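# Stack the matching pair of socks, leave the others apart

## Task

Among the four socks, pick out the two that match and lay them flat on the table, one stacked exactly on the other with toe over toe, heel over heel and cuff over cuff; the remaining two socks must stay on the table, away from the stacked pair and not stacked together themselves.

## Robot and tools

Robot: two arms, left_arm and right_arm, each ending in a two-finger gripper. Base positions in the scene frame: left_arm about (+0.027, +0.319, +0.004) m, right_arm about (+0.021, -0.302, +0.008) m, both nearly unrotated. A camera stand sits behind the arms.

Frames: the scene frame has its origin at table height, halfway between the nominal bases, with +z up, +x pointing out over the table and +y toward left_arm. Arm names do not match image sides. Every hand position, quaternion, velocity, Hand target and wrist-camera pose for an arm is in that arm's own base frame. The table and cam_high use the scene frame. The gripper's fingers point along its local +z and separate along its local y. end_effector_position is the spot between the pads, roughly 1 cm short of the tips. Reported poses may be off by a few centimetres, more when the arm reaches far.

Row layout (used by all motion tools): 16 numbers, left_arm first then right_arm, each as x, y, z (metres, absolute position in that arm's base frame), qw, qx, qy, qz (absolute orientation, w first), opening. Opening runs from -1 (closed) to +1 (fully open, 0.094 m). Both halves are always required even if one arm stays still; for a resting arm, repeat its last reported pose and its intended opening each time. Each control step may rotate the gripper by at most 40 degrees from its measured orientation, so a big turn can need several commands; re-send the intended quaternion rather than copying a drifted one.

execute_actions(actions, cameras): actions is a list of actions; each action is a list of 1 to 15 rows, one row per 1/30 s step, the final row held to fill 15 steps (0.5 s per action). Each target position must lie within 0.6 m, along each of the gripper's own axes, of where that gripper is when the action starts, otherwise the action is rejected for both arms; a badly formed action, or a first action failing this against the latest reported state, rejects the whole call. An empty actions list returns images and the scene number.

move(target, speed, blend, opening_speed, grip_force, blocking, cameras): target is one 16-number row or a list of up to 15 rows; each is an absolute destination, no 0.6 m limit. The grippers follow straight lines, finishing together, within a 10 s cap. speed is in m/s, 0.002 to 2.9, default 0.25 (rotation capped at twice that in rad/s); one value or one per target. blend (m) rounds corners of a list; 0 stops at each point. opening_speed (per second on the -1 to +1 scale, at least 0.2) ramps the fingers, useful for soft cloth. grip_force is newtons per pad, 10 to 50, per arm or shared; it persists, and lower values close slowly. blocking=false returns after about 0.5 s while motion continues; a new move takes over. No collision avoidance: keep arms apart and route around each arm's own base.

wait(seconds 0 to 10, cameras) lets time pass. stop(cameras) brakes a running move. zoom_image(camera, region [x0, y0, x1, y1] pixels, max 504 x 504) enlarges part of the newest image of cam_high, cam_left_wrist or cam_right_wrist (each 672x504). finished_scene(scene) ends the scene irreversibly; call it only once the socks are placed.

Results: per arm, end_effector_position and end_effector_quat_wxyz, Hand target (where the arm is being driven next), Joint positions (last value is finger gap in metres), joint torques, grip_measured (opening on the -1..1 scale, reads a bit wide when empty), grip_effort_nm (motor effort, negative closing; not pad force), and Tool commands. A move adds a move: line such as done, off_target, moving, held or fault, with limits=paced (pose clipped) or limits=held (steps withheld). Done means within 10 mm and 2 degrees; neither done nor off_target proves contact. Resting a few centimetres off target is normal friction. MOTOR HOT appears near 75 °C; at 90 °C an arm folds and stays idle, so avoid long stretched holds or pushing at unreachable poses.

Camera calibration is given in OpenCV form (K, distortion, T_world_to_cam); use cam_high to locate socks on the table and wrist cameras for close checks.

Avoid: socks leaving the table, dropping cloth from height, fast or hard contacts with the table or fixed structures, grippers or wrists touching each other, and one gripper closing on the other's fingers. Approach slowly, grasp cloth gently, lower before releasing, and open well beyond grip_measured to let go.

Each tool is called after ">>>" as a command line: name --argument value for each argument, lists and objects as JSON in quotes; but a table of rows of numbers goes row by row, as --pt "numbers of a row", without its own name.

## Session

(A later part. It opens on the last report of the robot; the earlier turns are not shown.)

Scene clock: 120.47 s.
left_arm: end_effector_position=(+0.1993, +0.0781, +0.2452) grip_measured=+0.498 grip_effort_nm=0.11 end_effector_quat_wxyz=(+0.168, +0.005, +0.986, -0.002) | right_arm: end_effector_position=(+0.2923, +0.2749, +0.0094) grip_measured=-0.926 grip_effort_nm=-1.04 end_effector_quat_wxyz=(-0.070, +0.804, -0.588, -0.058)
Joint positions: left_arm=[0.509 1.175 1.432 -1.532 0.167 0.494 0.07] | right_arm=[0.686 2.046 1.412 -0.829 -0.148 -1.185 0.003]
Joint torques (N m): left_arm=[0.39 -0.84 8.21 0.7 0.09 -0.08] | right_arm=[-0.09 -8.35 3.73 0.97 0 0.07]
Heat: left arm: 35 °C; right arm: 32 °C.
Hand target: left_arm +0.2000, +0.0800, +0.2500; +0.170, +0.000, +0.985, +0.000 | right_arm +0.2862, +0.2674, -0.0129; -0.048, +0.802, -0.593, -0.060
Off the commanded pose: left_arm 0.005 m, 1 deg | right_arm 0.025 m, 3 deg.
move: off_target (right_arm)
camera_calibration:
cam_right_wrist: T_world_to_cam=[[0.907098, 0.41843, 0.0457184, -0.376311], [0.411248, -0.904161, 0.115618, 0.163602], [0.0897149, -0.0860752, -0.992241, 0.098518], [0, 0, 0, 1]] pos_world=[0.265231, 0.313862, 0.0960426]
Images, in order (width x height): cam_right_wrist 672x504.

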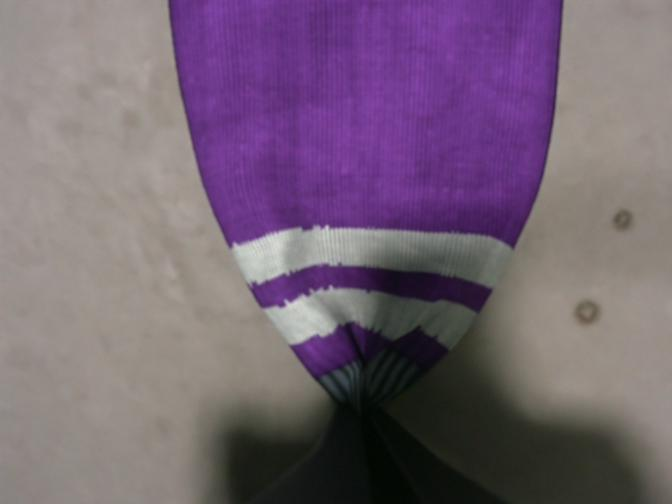

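>>> move --pt "0.2 0.08 0.25 0.17 0 0.985 0 0.5 0.29 0.26 0.38 0.33 -0.65 0.65 0.25 -1" --pt "0.2 0.08 0.25 0.17 0 0.985 0 0.5 0.33 0.16 0.41 0.331 -0.462 0.8 0.191 -1" --pt "0.2 0.08 0.25 0.17 0 0.985 0 0.5 0.46 -0.03 0.40 0.45 -0.079 0.89 0.037 -1" --speed 0.25 --blend '[0.02,0.03,0]' --cameras '["cam_high","cam_right_wrist"]'

>>> zoom_image --camera "cam_high" --region '[280, 280, 480, 480]'

Scene clock: 128.33 s.
left_arm: end_effector_position=(+0.1993, +0.0781, +0.2452) grip_measured=+0.498 grip_effort_nm=0.11 end_effector_quat_wxyz=(+0.168, +0.005, +0.986, -0.002) | right_arm: end_effector_position=(+0.4530, -0.0268, +0.4114) grip_measured=-0.926 grip_effort_nm=-1.05 end_effector_quat_wxyz=(+0.459, -0.087, +0.883, +0.034)
Joint positions: left_arm=[0.509 1.175 1.432 -1.532 0.167 0.494 0.07] | right_arm=[-0.171 1.805 2.371 -1.208 -0.279 -0.226 0.003]
Joint torques (N m): left_arm=[0.28 -0.99 8.12 0.66 0.05 -0.06] | right_arm=[-0.23 -7.43 4.49 2.11 -0.05 0.11]
Heat: left arm: 35 °C; right arm: 33 °C.
Hand target: left_arm +0.2000, +0.0800, +0.2500; +0.170, +0.000, +0.985, +0.000 | right_arm +0.4597, -0.0300, +0.4001; +0.449, -0.079, +0.889, +0.037
Off the commanded pose: left_arm 0.005 m, 1 deg | right_arm 0.014 m, 2 deg.
move: off_target (right_arm)
camera_calibration:
cam_right_wrist: T_world_to_cam=[[0.271238, -0.956233, 0.109765, -0.189373], [-0.739149, -0.27998, -0.612593, 0.615728], [0.616513, 0.0850256, -0.78274, 0.136787], [0, 0, 0, 1]] pos_world=[0.422149, -0.0203231, 0.505045]
Images, in order (width x height): cam_high 672x504, cam_right_wrist 672x504.

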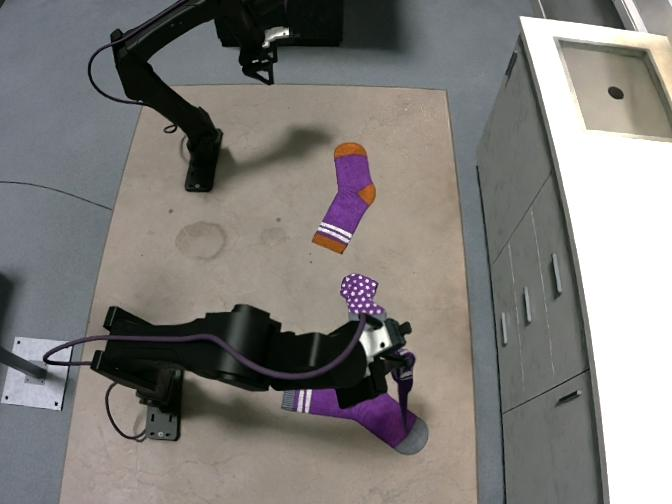

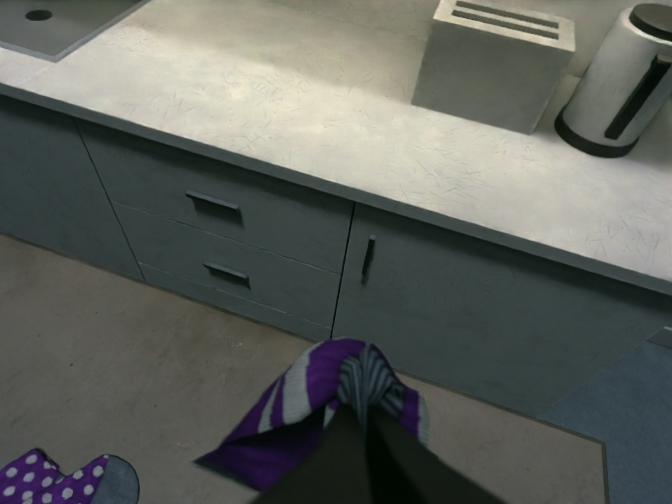

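Scaled by 2.520.

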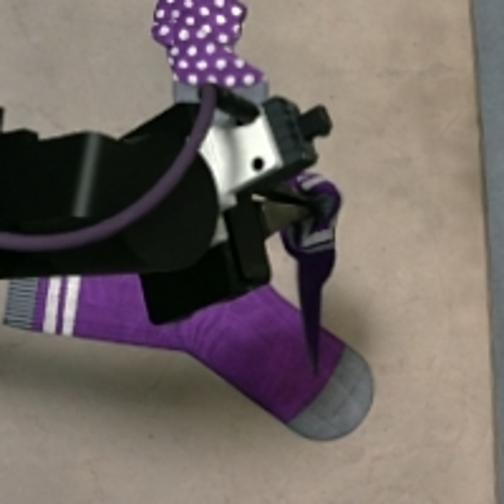

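>>> move --pt "0.2 0.08 0.25 0.17 0 0.985 0 0.5 0.568 -0.10 0.345 0.498 -0.05 0.864 0.03 -1" --pt "0.2 0.08 0.25 0.17 0 0.985 0 0.5 0.434 -0.062 0.19 0.342 0 0.94 0 -1" --pt "0.2 0.08 0.25 0.17 0 0.985 0 0.5 0.271 -0.018 0.02 0.13 0.095 0.986 -0.0125 -1" --speed '[0.15,0.13,0.13]' --blend '[0.01,0.02,0]' --cameras '["cam_high","cam_right_wrist"]'

>>> zoom_image --camera "cam_high" --region '[260, 320, 460, 500]'

Scene clock: 137.73 s.
left_arm: end_effector_position=(+0.1993, +0.0781, +0.2452) grip_measured=+0.498 grip_effort_nm=0.11 end_effector_quat_wxyz=(+0.168, +0.005, +0.986, -0.002) | right_arm: end_effector_position=(+0.2720, -0.0181, +0.0189) grip_measured=-0.926 grip_effort_nm=-1.05 end_effector_quat_wxyz=(+0.122, +0.093, +0.988, -0.010)
Joint positions: left_arm=[0.509 1.175 1.432 -1.532 0.167 0.494 0.07] | right_arm=[-0.051 1.457 0.726 -0.598 0.03 0.133 0.003]
Joint torques (N m): left_arm=[0.25 -1.09 8.23 0.75 0.06 -0.05] | right_arm=[0.5 -7.13 4.77 1.05 0.09 0.11]
Heat: left arm: 35 °C; right arm: 32 °C.
Hand target: left_arm +0.2000, +0.0800, +0.2500; +0.170, +0.000, +0.985, +0.000 | right_arm +0.2710, -0.0180, +0.0199; +0.130, +0.095, +0.987, -0.012
Off the commanded pose: left_arm 0.005 m, 1 deg | right_arm 0.001 m, 1 deg.
move: done
camera_calibration:
cam_right_wrist: T_world_to_cam=[[-0.0586069, -0.998256, 0.00709054, 0.00192858], [-0.997336, 0.0588589, 0.0430928, 0.307935], [-0.043435, -0.00454612, -0.999046, 0.122491], [0, 0, 0, 1]] pos_world=[0.312548, -0.0156427, 0.109091]
Images, in order (width x height): cam_high 672x504, cam_right_wrist 672x504.

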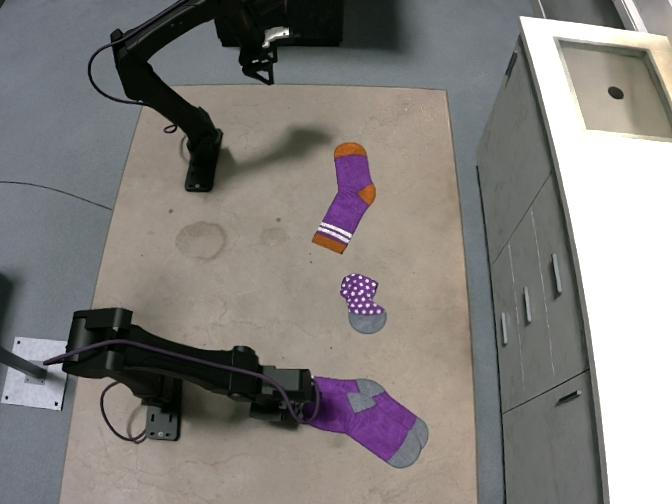

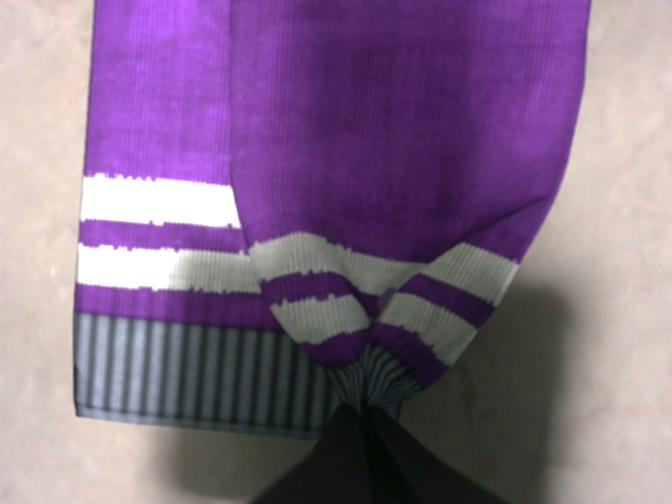

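Scaled by 2.520.

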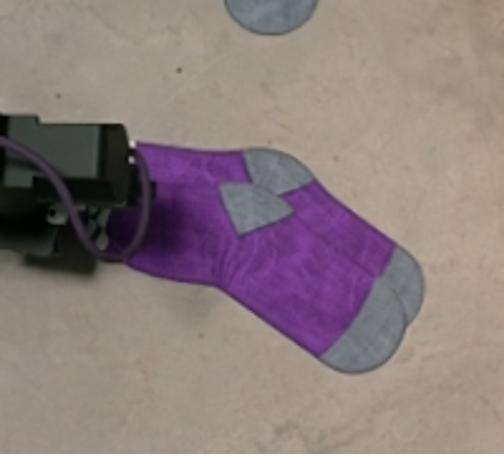

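>>> move --pt "0.2 0.08 0.25 0.17 0 0.985 0 0.5 0.43 -0.04 0.2 0.342 0 0.94 0 -1" --pt "0.2 0.08 0.25 0.17 0 0.985 0 0.5 0.49 -0.05 0.39 0.47 -0.06 0.88 0.03 -1" --speed 0.16 --blend '[0.03,0]' --cameras '["cam_high","cam_right_wrist"]'

>>> zoom_image --camera "cam_high" --region '[280, 280, 480, 480]'

Scene clock: 150.17 s.
left_arm: end_effector_position=(+0.1993, +0.0781, +0.2452) grip_measured=+0.498 grip_effort_nm=0.11 end_effector_quat_wxyz=(+0.168, +0.005, +0.986, -0.002) | right_arm: end_effector_position=(+0.4886, -0.0490, +0.3893) grip_measured=-0.926 grip_effort_nm=-1.05 end_effector_quat_wxyz=(+0.473, -0.056, +0.879, +0.027)
Joint positions: left_arm=[0.509 1.175 1.432 -1.532 0.167 0.494 0.07] | right_arm=[-0.199 1.838 2.264 -1.034 -0.266 -0.187 0.003]
Joint torques (N m): left_arm=[0.24 -0.85 8.16 0.71 0.05 -0.08] | right_arm=[-0.46 -8.1 8.94 1.79 -0.22 -0.07]
Heat: left arm: 35 °C; right arm: 33 °C.
Hand target: left_arm +0.2000, +0.0800, +0.2500; +0.170, +0.000, +0.985, +0.000 | right_arm +0.4900, -0.0499, +0.3898; +0.471, -0.060, +0.880, +0.030
Off the commanded pose: left_arm 0.005 m, 1 deg | right_arm 0.002 m, 1 deg.
move: done
camera_calibration:
cam_right_wrist: T_world_to_cam=[[0.210257, -0.972612, 0.0990858, -0.184714], [-0.737352, -0.224312, -0.637179, 0.633762], [0.641954, 0.0609103, -0.76432, 0.0787026], [0, 0, 0, 1]] pos_world=[0.455619, -0.0422881, 0.482276]
Images, in order (width x height): cam_high 672x504, cam_right_wrist 672x504.

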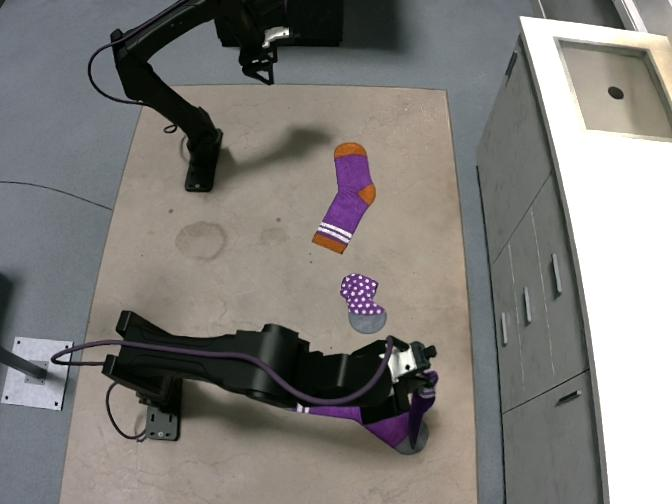

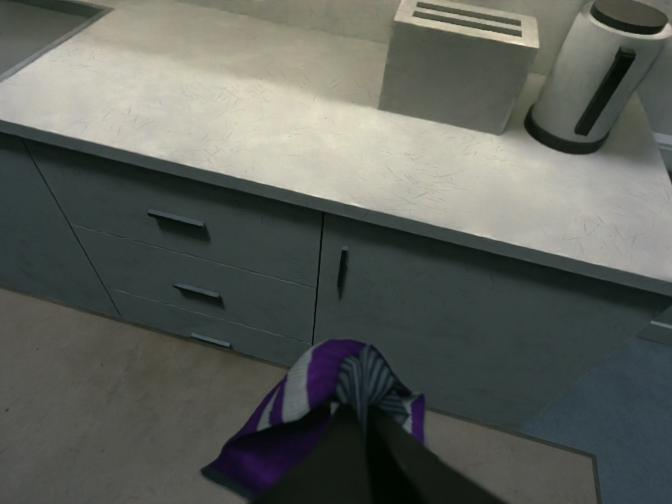

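Scaled by 2.520.

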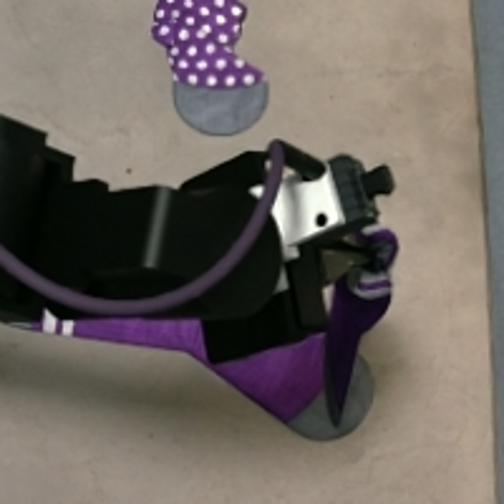

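>>> move --pt "0.2 0.08 0.25 0.17 0 0.985 0 0.5 0.583 -0.07 0.345 0.498 -0.05 0.864 0.03 -1" --pt "0.2 0.08 0.25 0.17 0 0.985 0 0.5 0.445 -0.033 0.19 0.342 0 0.94 0 -1" --pt "0.2 0.08 0.25 0.17 0 0.985 0 0.5 0.271 0.008 0.02 0.13 0.095 0.986 -0.0125 -1" --speed '[0.15,0.13,0.13]' --blend '[0.01,0.02,0]' --cameras '["cam_high","cam_right_wrist"]'

>>> zoom_image --camera "cam_high" --region '[260, 320, 460, 500]'

Scene clock: 159.33 s.
left_arm: end_effector_position=(+0.1993, +0.0781, +0.2452) grip_measured=+0.498 grip_effort_nm=0.11 end_effector_quat_wxyz=(+0.168, +0.005, +0.986, -0.002) | right_arm: end_effector_position=(+0.2719, +0.0081, +0.0184) grip_measured=-0.926 grip_effort_nm=-1.05 end_effector_quat_wxyz=(+0.120, +0.093, +0.988, -0.011)
Joint positions: left_arm=[0.509 1.175 1.432 -1.532 0.167 0.494 0.07] | right_arm=[0.065 1.462 0.73 -0.603 0.058 0.244 0.003]
Joint torques (N m): left_arm=[0.39 -0.84 8.13 0.73 0.09 -0.06] | right_arm=[0.5 -7.35 4.75 1.03 0.13 0.11]
Heat: left arm: 35 °C; right arm: 34 °C.
Hand target: left_arm +0.2000, +0.0800, +0.2500; +0.170, +0.000, +0.985, +0.000 | right_arm +0.2710, +0.0080, +0.0200; +0.130, +0.095, +0.987, -0.012
Off the commanded pose: left_arm 0.005 m, 1 deg | right_arm 0.002 m, 1 deg.
move: done
camera_calibration:
cam_right_wrist: T_world_to_cam=[[-0.0586773, -0.99824, 0.00864649, 0.0281482], [-0.997211, 0.0590126, 0.0457016, 0.30619], [-0.0461314, -0.00594073, -0.998918, 0.122766], [0, 0, 0, 1]] pos_world=[0.312651, 0.0107589, 0.108396]
Images, in order (width x height): cam_high 672x504, cam_right_wrist 672x504.

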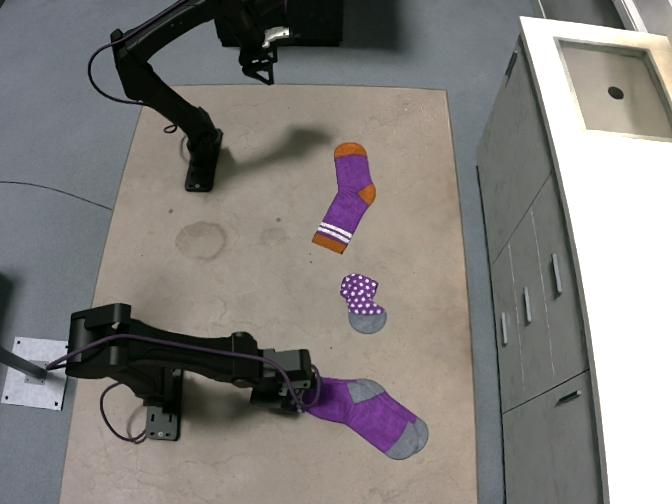

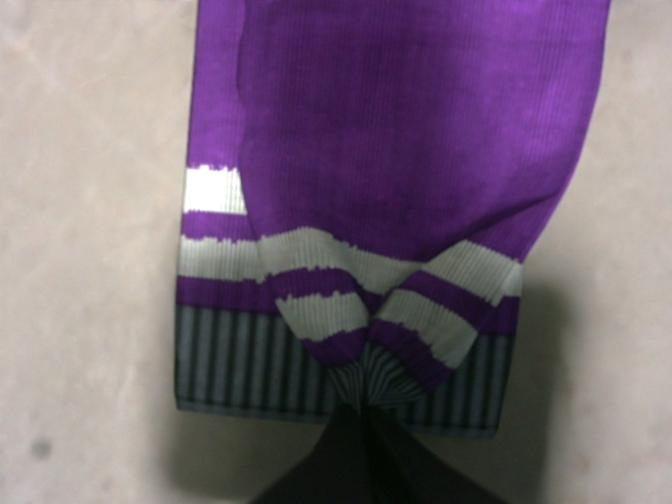

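Scaled by 2.520.

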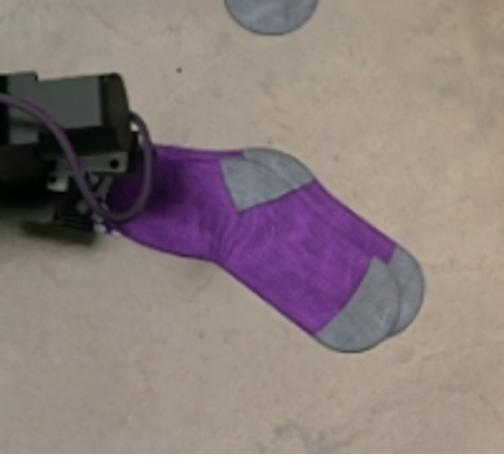

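>>> move --pt "0.2 0.08 0.25 0.17 0 0.985 0 0.5 0.43 -0.02 0.2 0.342 0 0.94 0 -1" --pt "0.2 0.08 0.25 0.17 0 0.985 0 0.5 0.49 -0.04 0.39 0.47 -0.06 0.88 0.03 -1" --speed 0.16 --blend '[0.03,0]'

>>> move --pt "0.2 0.08 0.25 0.17 0 0.985 0 0.5 0.603 -0.058 0.345 0.52 -0.05 0.85 0.03 -1" --pt "0.2 0.08 0.25 0.17 0 0.985 0 0.5 0.458 -0.024 0.19 0.342 0 0.94 0 -1" --pt "0.2 0.08 0.25 0.17 0 0.985 0 0.5 0.276 0.013 0.02 0.13 0.095 0.986 -0.0125 -1" --speed '[0.15,0.13,0.13]' --blend '[0.01,0.02,0]' --cameras '["cam_high","cam_right_wrist"]'

>>> zoom_image --camera "cam_high" --region '[260, 320, 460, 500]'

Scene clock: 166.87 s.
left_arm: end_effector_position=(+0.1993, +0.0781, +0.2452) grip_measured=+0.498 grip_effort_nm=0.11 end_effector_quat_wxyz=(+0.168, +0.005, +0.986, -0.002) | right_arm: end_effector_position=(+0.4885, -0.0396, +0.3894) grip_measured=-0.926 grip_effort_nm=-1.05 end_effector_quat_wxyz=(+0.473, -0.056, +0.879, +0.027)
Joint positions: left_arm=[0.509 1.175 1.432 -1.532 0.167 0.494 0.07] | right_arm=[-0.172 1.827 2.247 -1.024 -0.243 -0.171 0.003]
Joint torques (N m): left_arm=[0.35 -1.02 8.14 0.71 0.08 -0.07] | right_arm=[-0.38 -8.03 8.95 1.77 -0.2 -0.1]
Heat: left arm: 36 °C; right arm: 34 °C.
Hand target: left_arm +0.2000, +0.0800, +0.2500; +0.170, +0.000, +0.985, +0.000 | right_arm +0.4899, -0.0400, +0.3900; +0.471, -0.060, +0.880, +0.030
Off the commanded pose: left_arm 0.005 m, 1 deg | right_arm 0.002 m, 1 deg.
move: done

Scene clock: 171.93 s.
left_arm: end_effector_position=(+0.1993, +0.0781, +0.2452) grip_measured=+0.498 grip_effort_nm=0.11 end_effector_quat_wxyz=(+0.168, +0.005, +0.986, -0.002) | right_arm: end_effector_position=(+0.2768, +0.0132, +0.0178) grip_measured=-0.926 grip_effort_nm=-1.05 end_effector_quat_wxyz=(+0.119, +0.092, +0.988, -0.011)
Joint positions: left_arm=[0.509 1.175 1.432 -1.532 0.167 0.494 0.07] | right_arm=[0.085 1.487 0.749 -0.601 0.063 0.264 0.003]
Joint torques (N m): left_arm=[0.53 -0.95 8.09 0.69 0.1 -0.11] | right_arm=[0.5 -7.75 4.74 1 0.14 0.08]
Heat: left arm: 36 °C; right arm: 34 °C.
Hand target: left_arm +0.2000, +0.0800, +0.2500; +0.170, +0.000, +0.985, +0.000 | right_arm +0.2760, +0.0130, +0.0200; +0.130, +0.095, +0.987, -0.012
Off the commanded pose: left_arm 0.005 m, 1 deg | right_arm 0.002 m, 1 deg.
move: done
camera_calibration:
cam_right_wrist: T_world_to_cam=[[-0.0583594, -0.998256, 0.00885078, 0.0334147], [-0.997144, 0.0587155, 0.0474963, 0.310694], [-0.0479332, -0.00605365, -0.998832, 0.122996], [0, 0, 0, 1]] pos_world=[0.317653, 0.0158584, 0.1078]
Images, in order (width x height): cam_high 672x504, cam_right_wrist 672x504.

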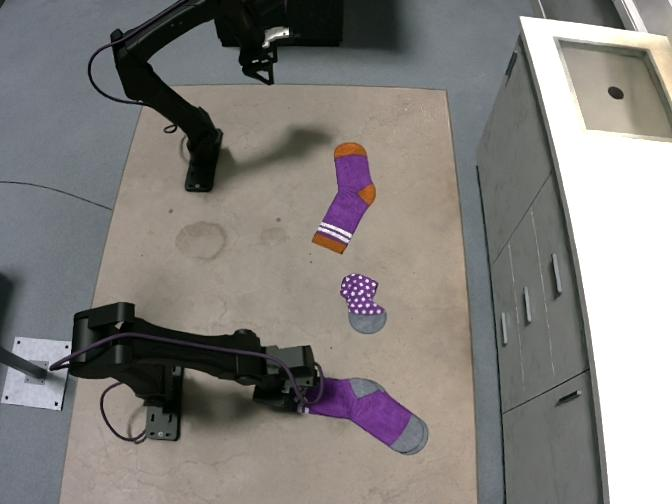

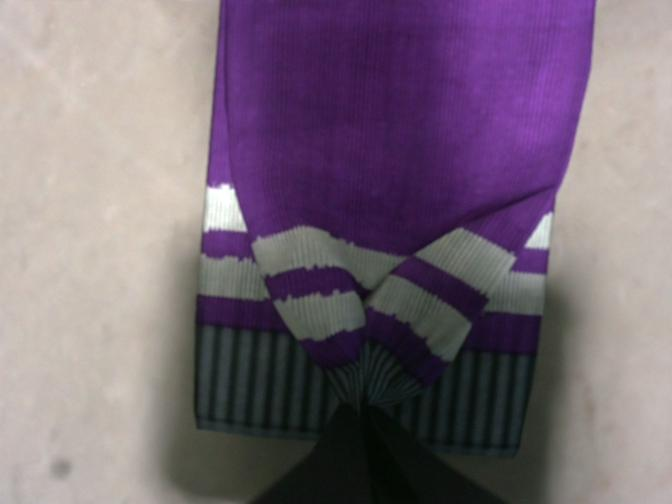

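Scaled by 2.520.

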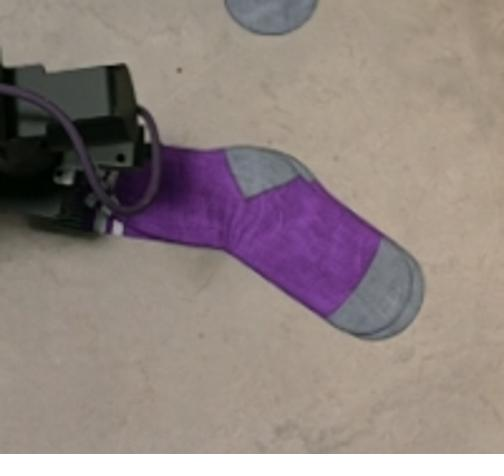

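Great. Release.

>>> move --pt "0.2 0.08 0.25 0.17 0 0.985 0 0.5 0.278 0.013 0.014 0.13 0.095 0.986 -0.0125 0.2" --pt "0.2 0.08 0.25 0.17 0 0.985 0 0.5 0.274 0.013 0.12 0.13 0.095 0.986 -0.0125 0.5" --pt "0.2 0.08 0.25 0.17 0 0.985 0 0.5 0.2 0.15 0.25 0.2 0.095 0.97 -0.0125 0.5" --speed '[0.1,0.15,0.3]' --cameras '["cam_high"]'

>>> zoom_image --camera "cam_high" --region '[260, 260, 460, 480]'

Scene clock: 179.30 s.
left_arm: end_effector_position=(+0.1993, +0.0781, +0.2452) grip_measured=+0.498 grip_effort_nm=0.11 end_effector_quat_wxyz=(+0.168, +0.005, +0.986, -0.002) | right_arm: end_effector_position=(+0.1988, +0.1509, +0.2437) grip_measured=+0.498 grip_effort_nm=0.10 end_effector_quat_wxyz=(+0.195, +0.092, +0.976, -0.009)
Joint positions: left_arm=[0.509 1.175 1.432 -1.532 0.167 0.494 0.07] | right_arm=[0.884 1.349 1.529 -1.539 0.333 1.036 0.07]
Joint torques (N m): left_arm=[0.29 -1.07 8.21 0.74 0.02 -0.06] | right_arm=[0.4 -3.59 8.24 0.59 0.38 0.13]
Heat: left arm: 36 °C; right arm: 34 °C.
Hand target: left_arm +0.2000, +0.0800, +0.2500; +0.170, +0.000, +0.985, +0.000 | right_arm +0.2000, +0.1499, +0.2498; +0.201, +0.095, +0.975, -0.012
Off the commanded pose: left_arm 0.005 m, 1 deg | right_arm 0.006 m, 1 deg.
move: done; target 2's new opening was sent with right_arm's hand 0.011 m and 1 deg from that target
Images, in order (width x height): cam_high 672x504.

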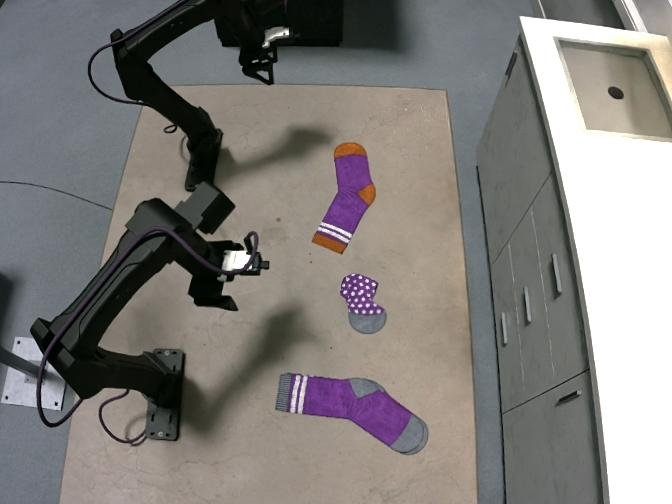

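Scaled by 2.291.

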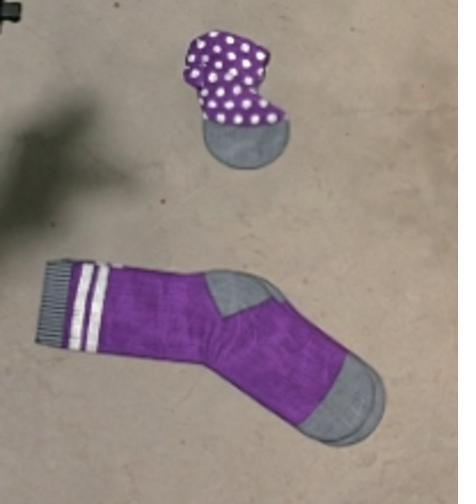

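>>> finished_scene --scene 2

The scene is finished: the task was done.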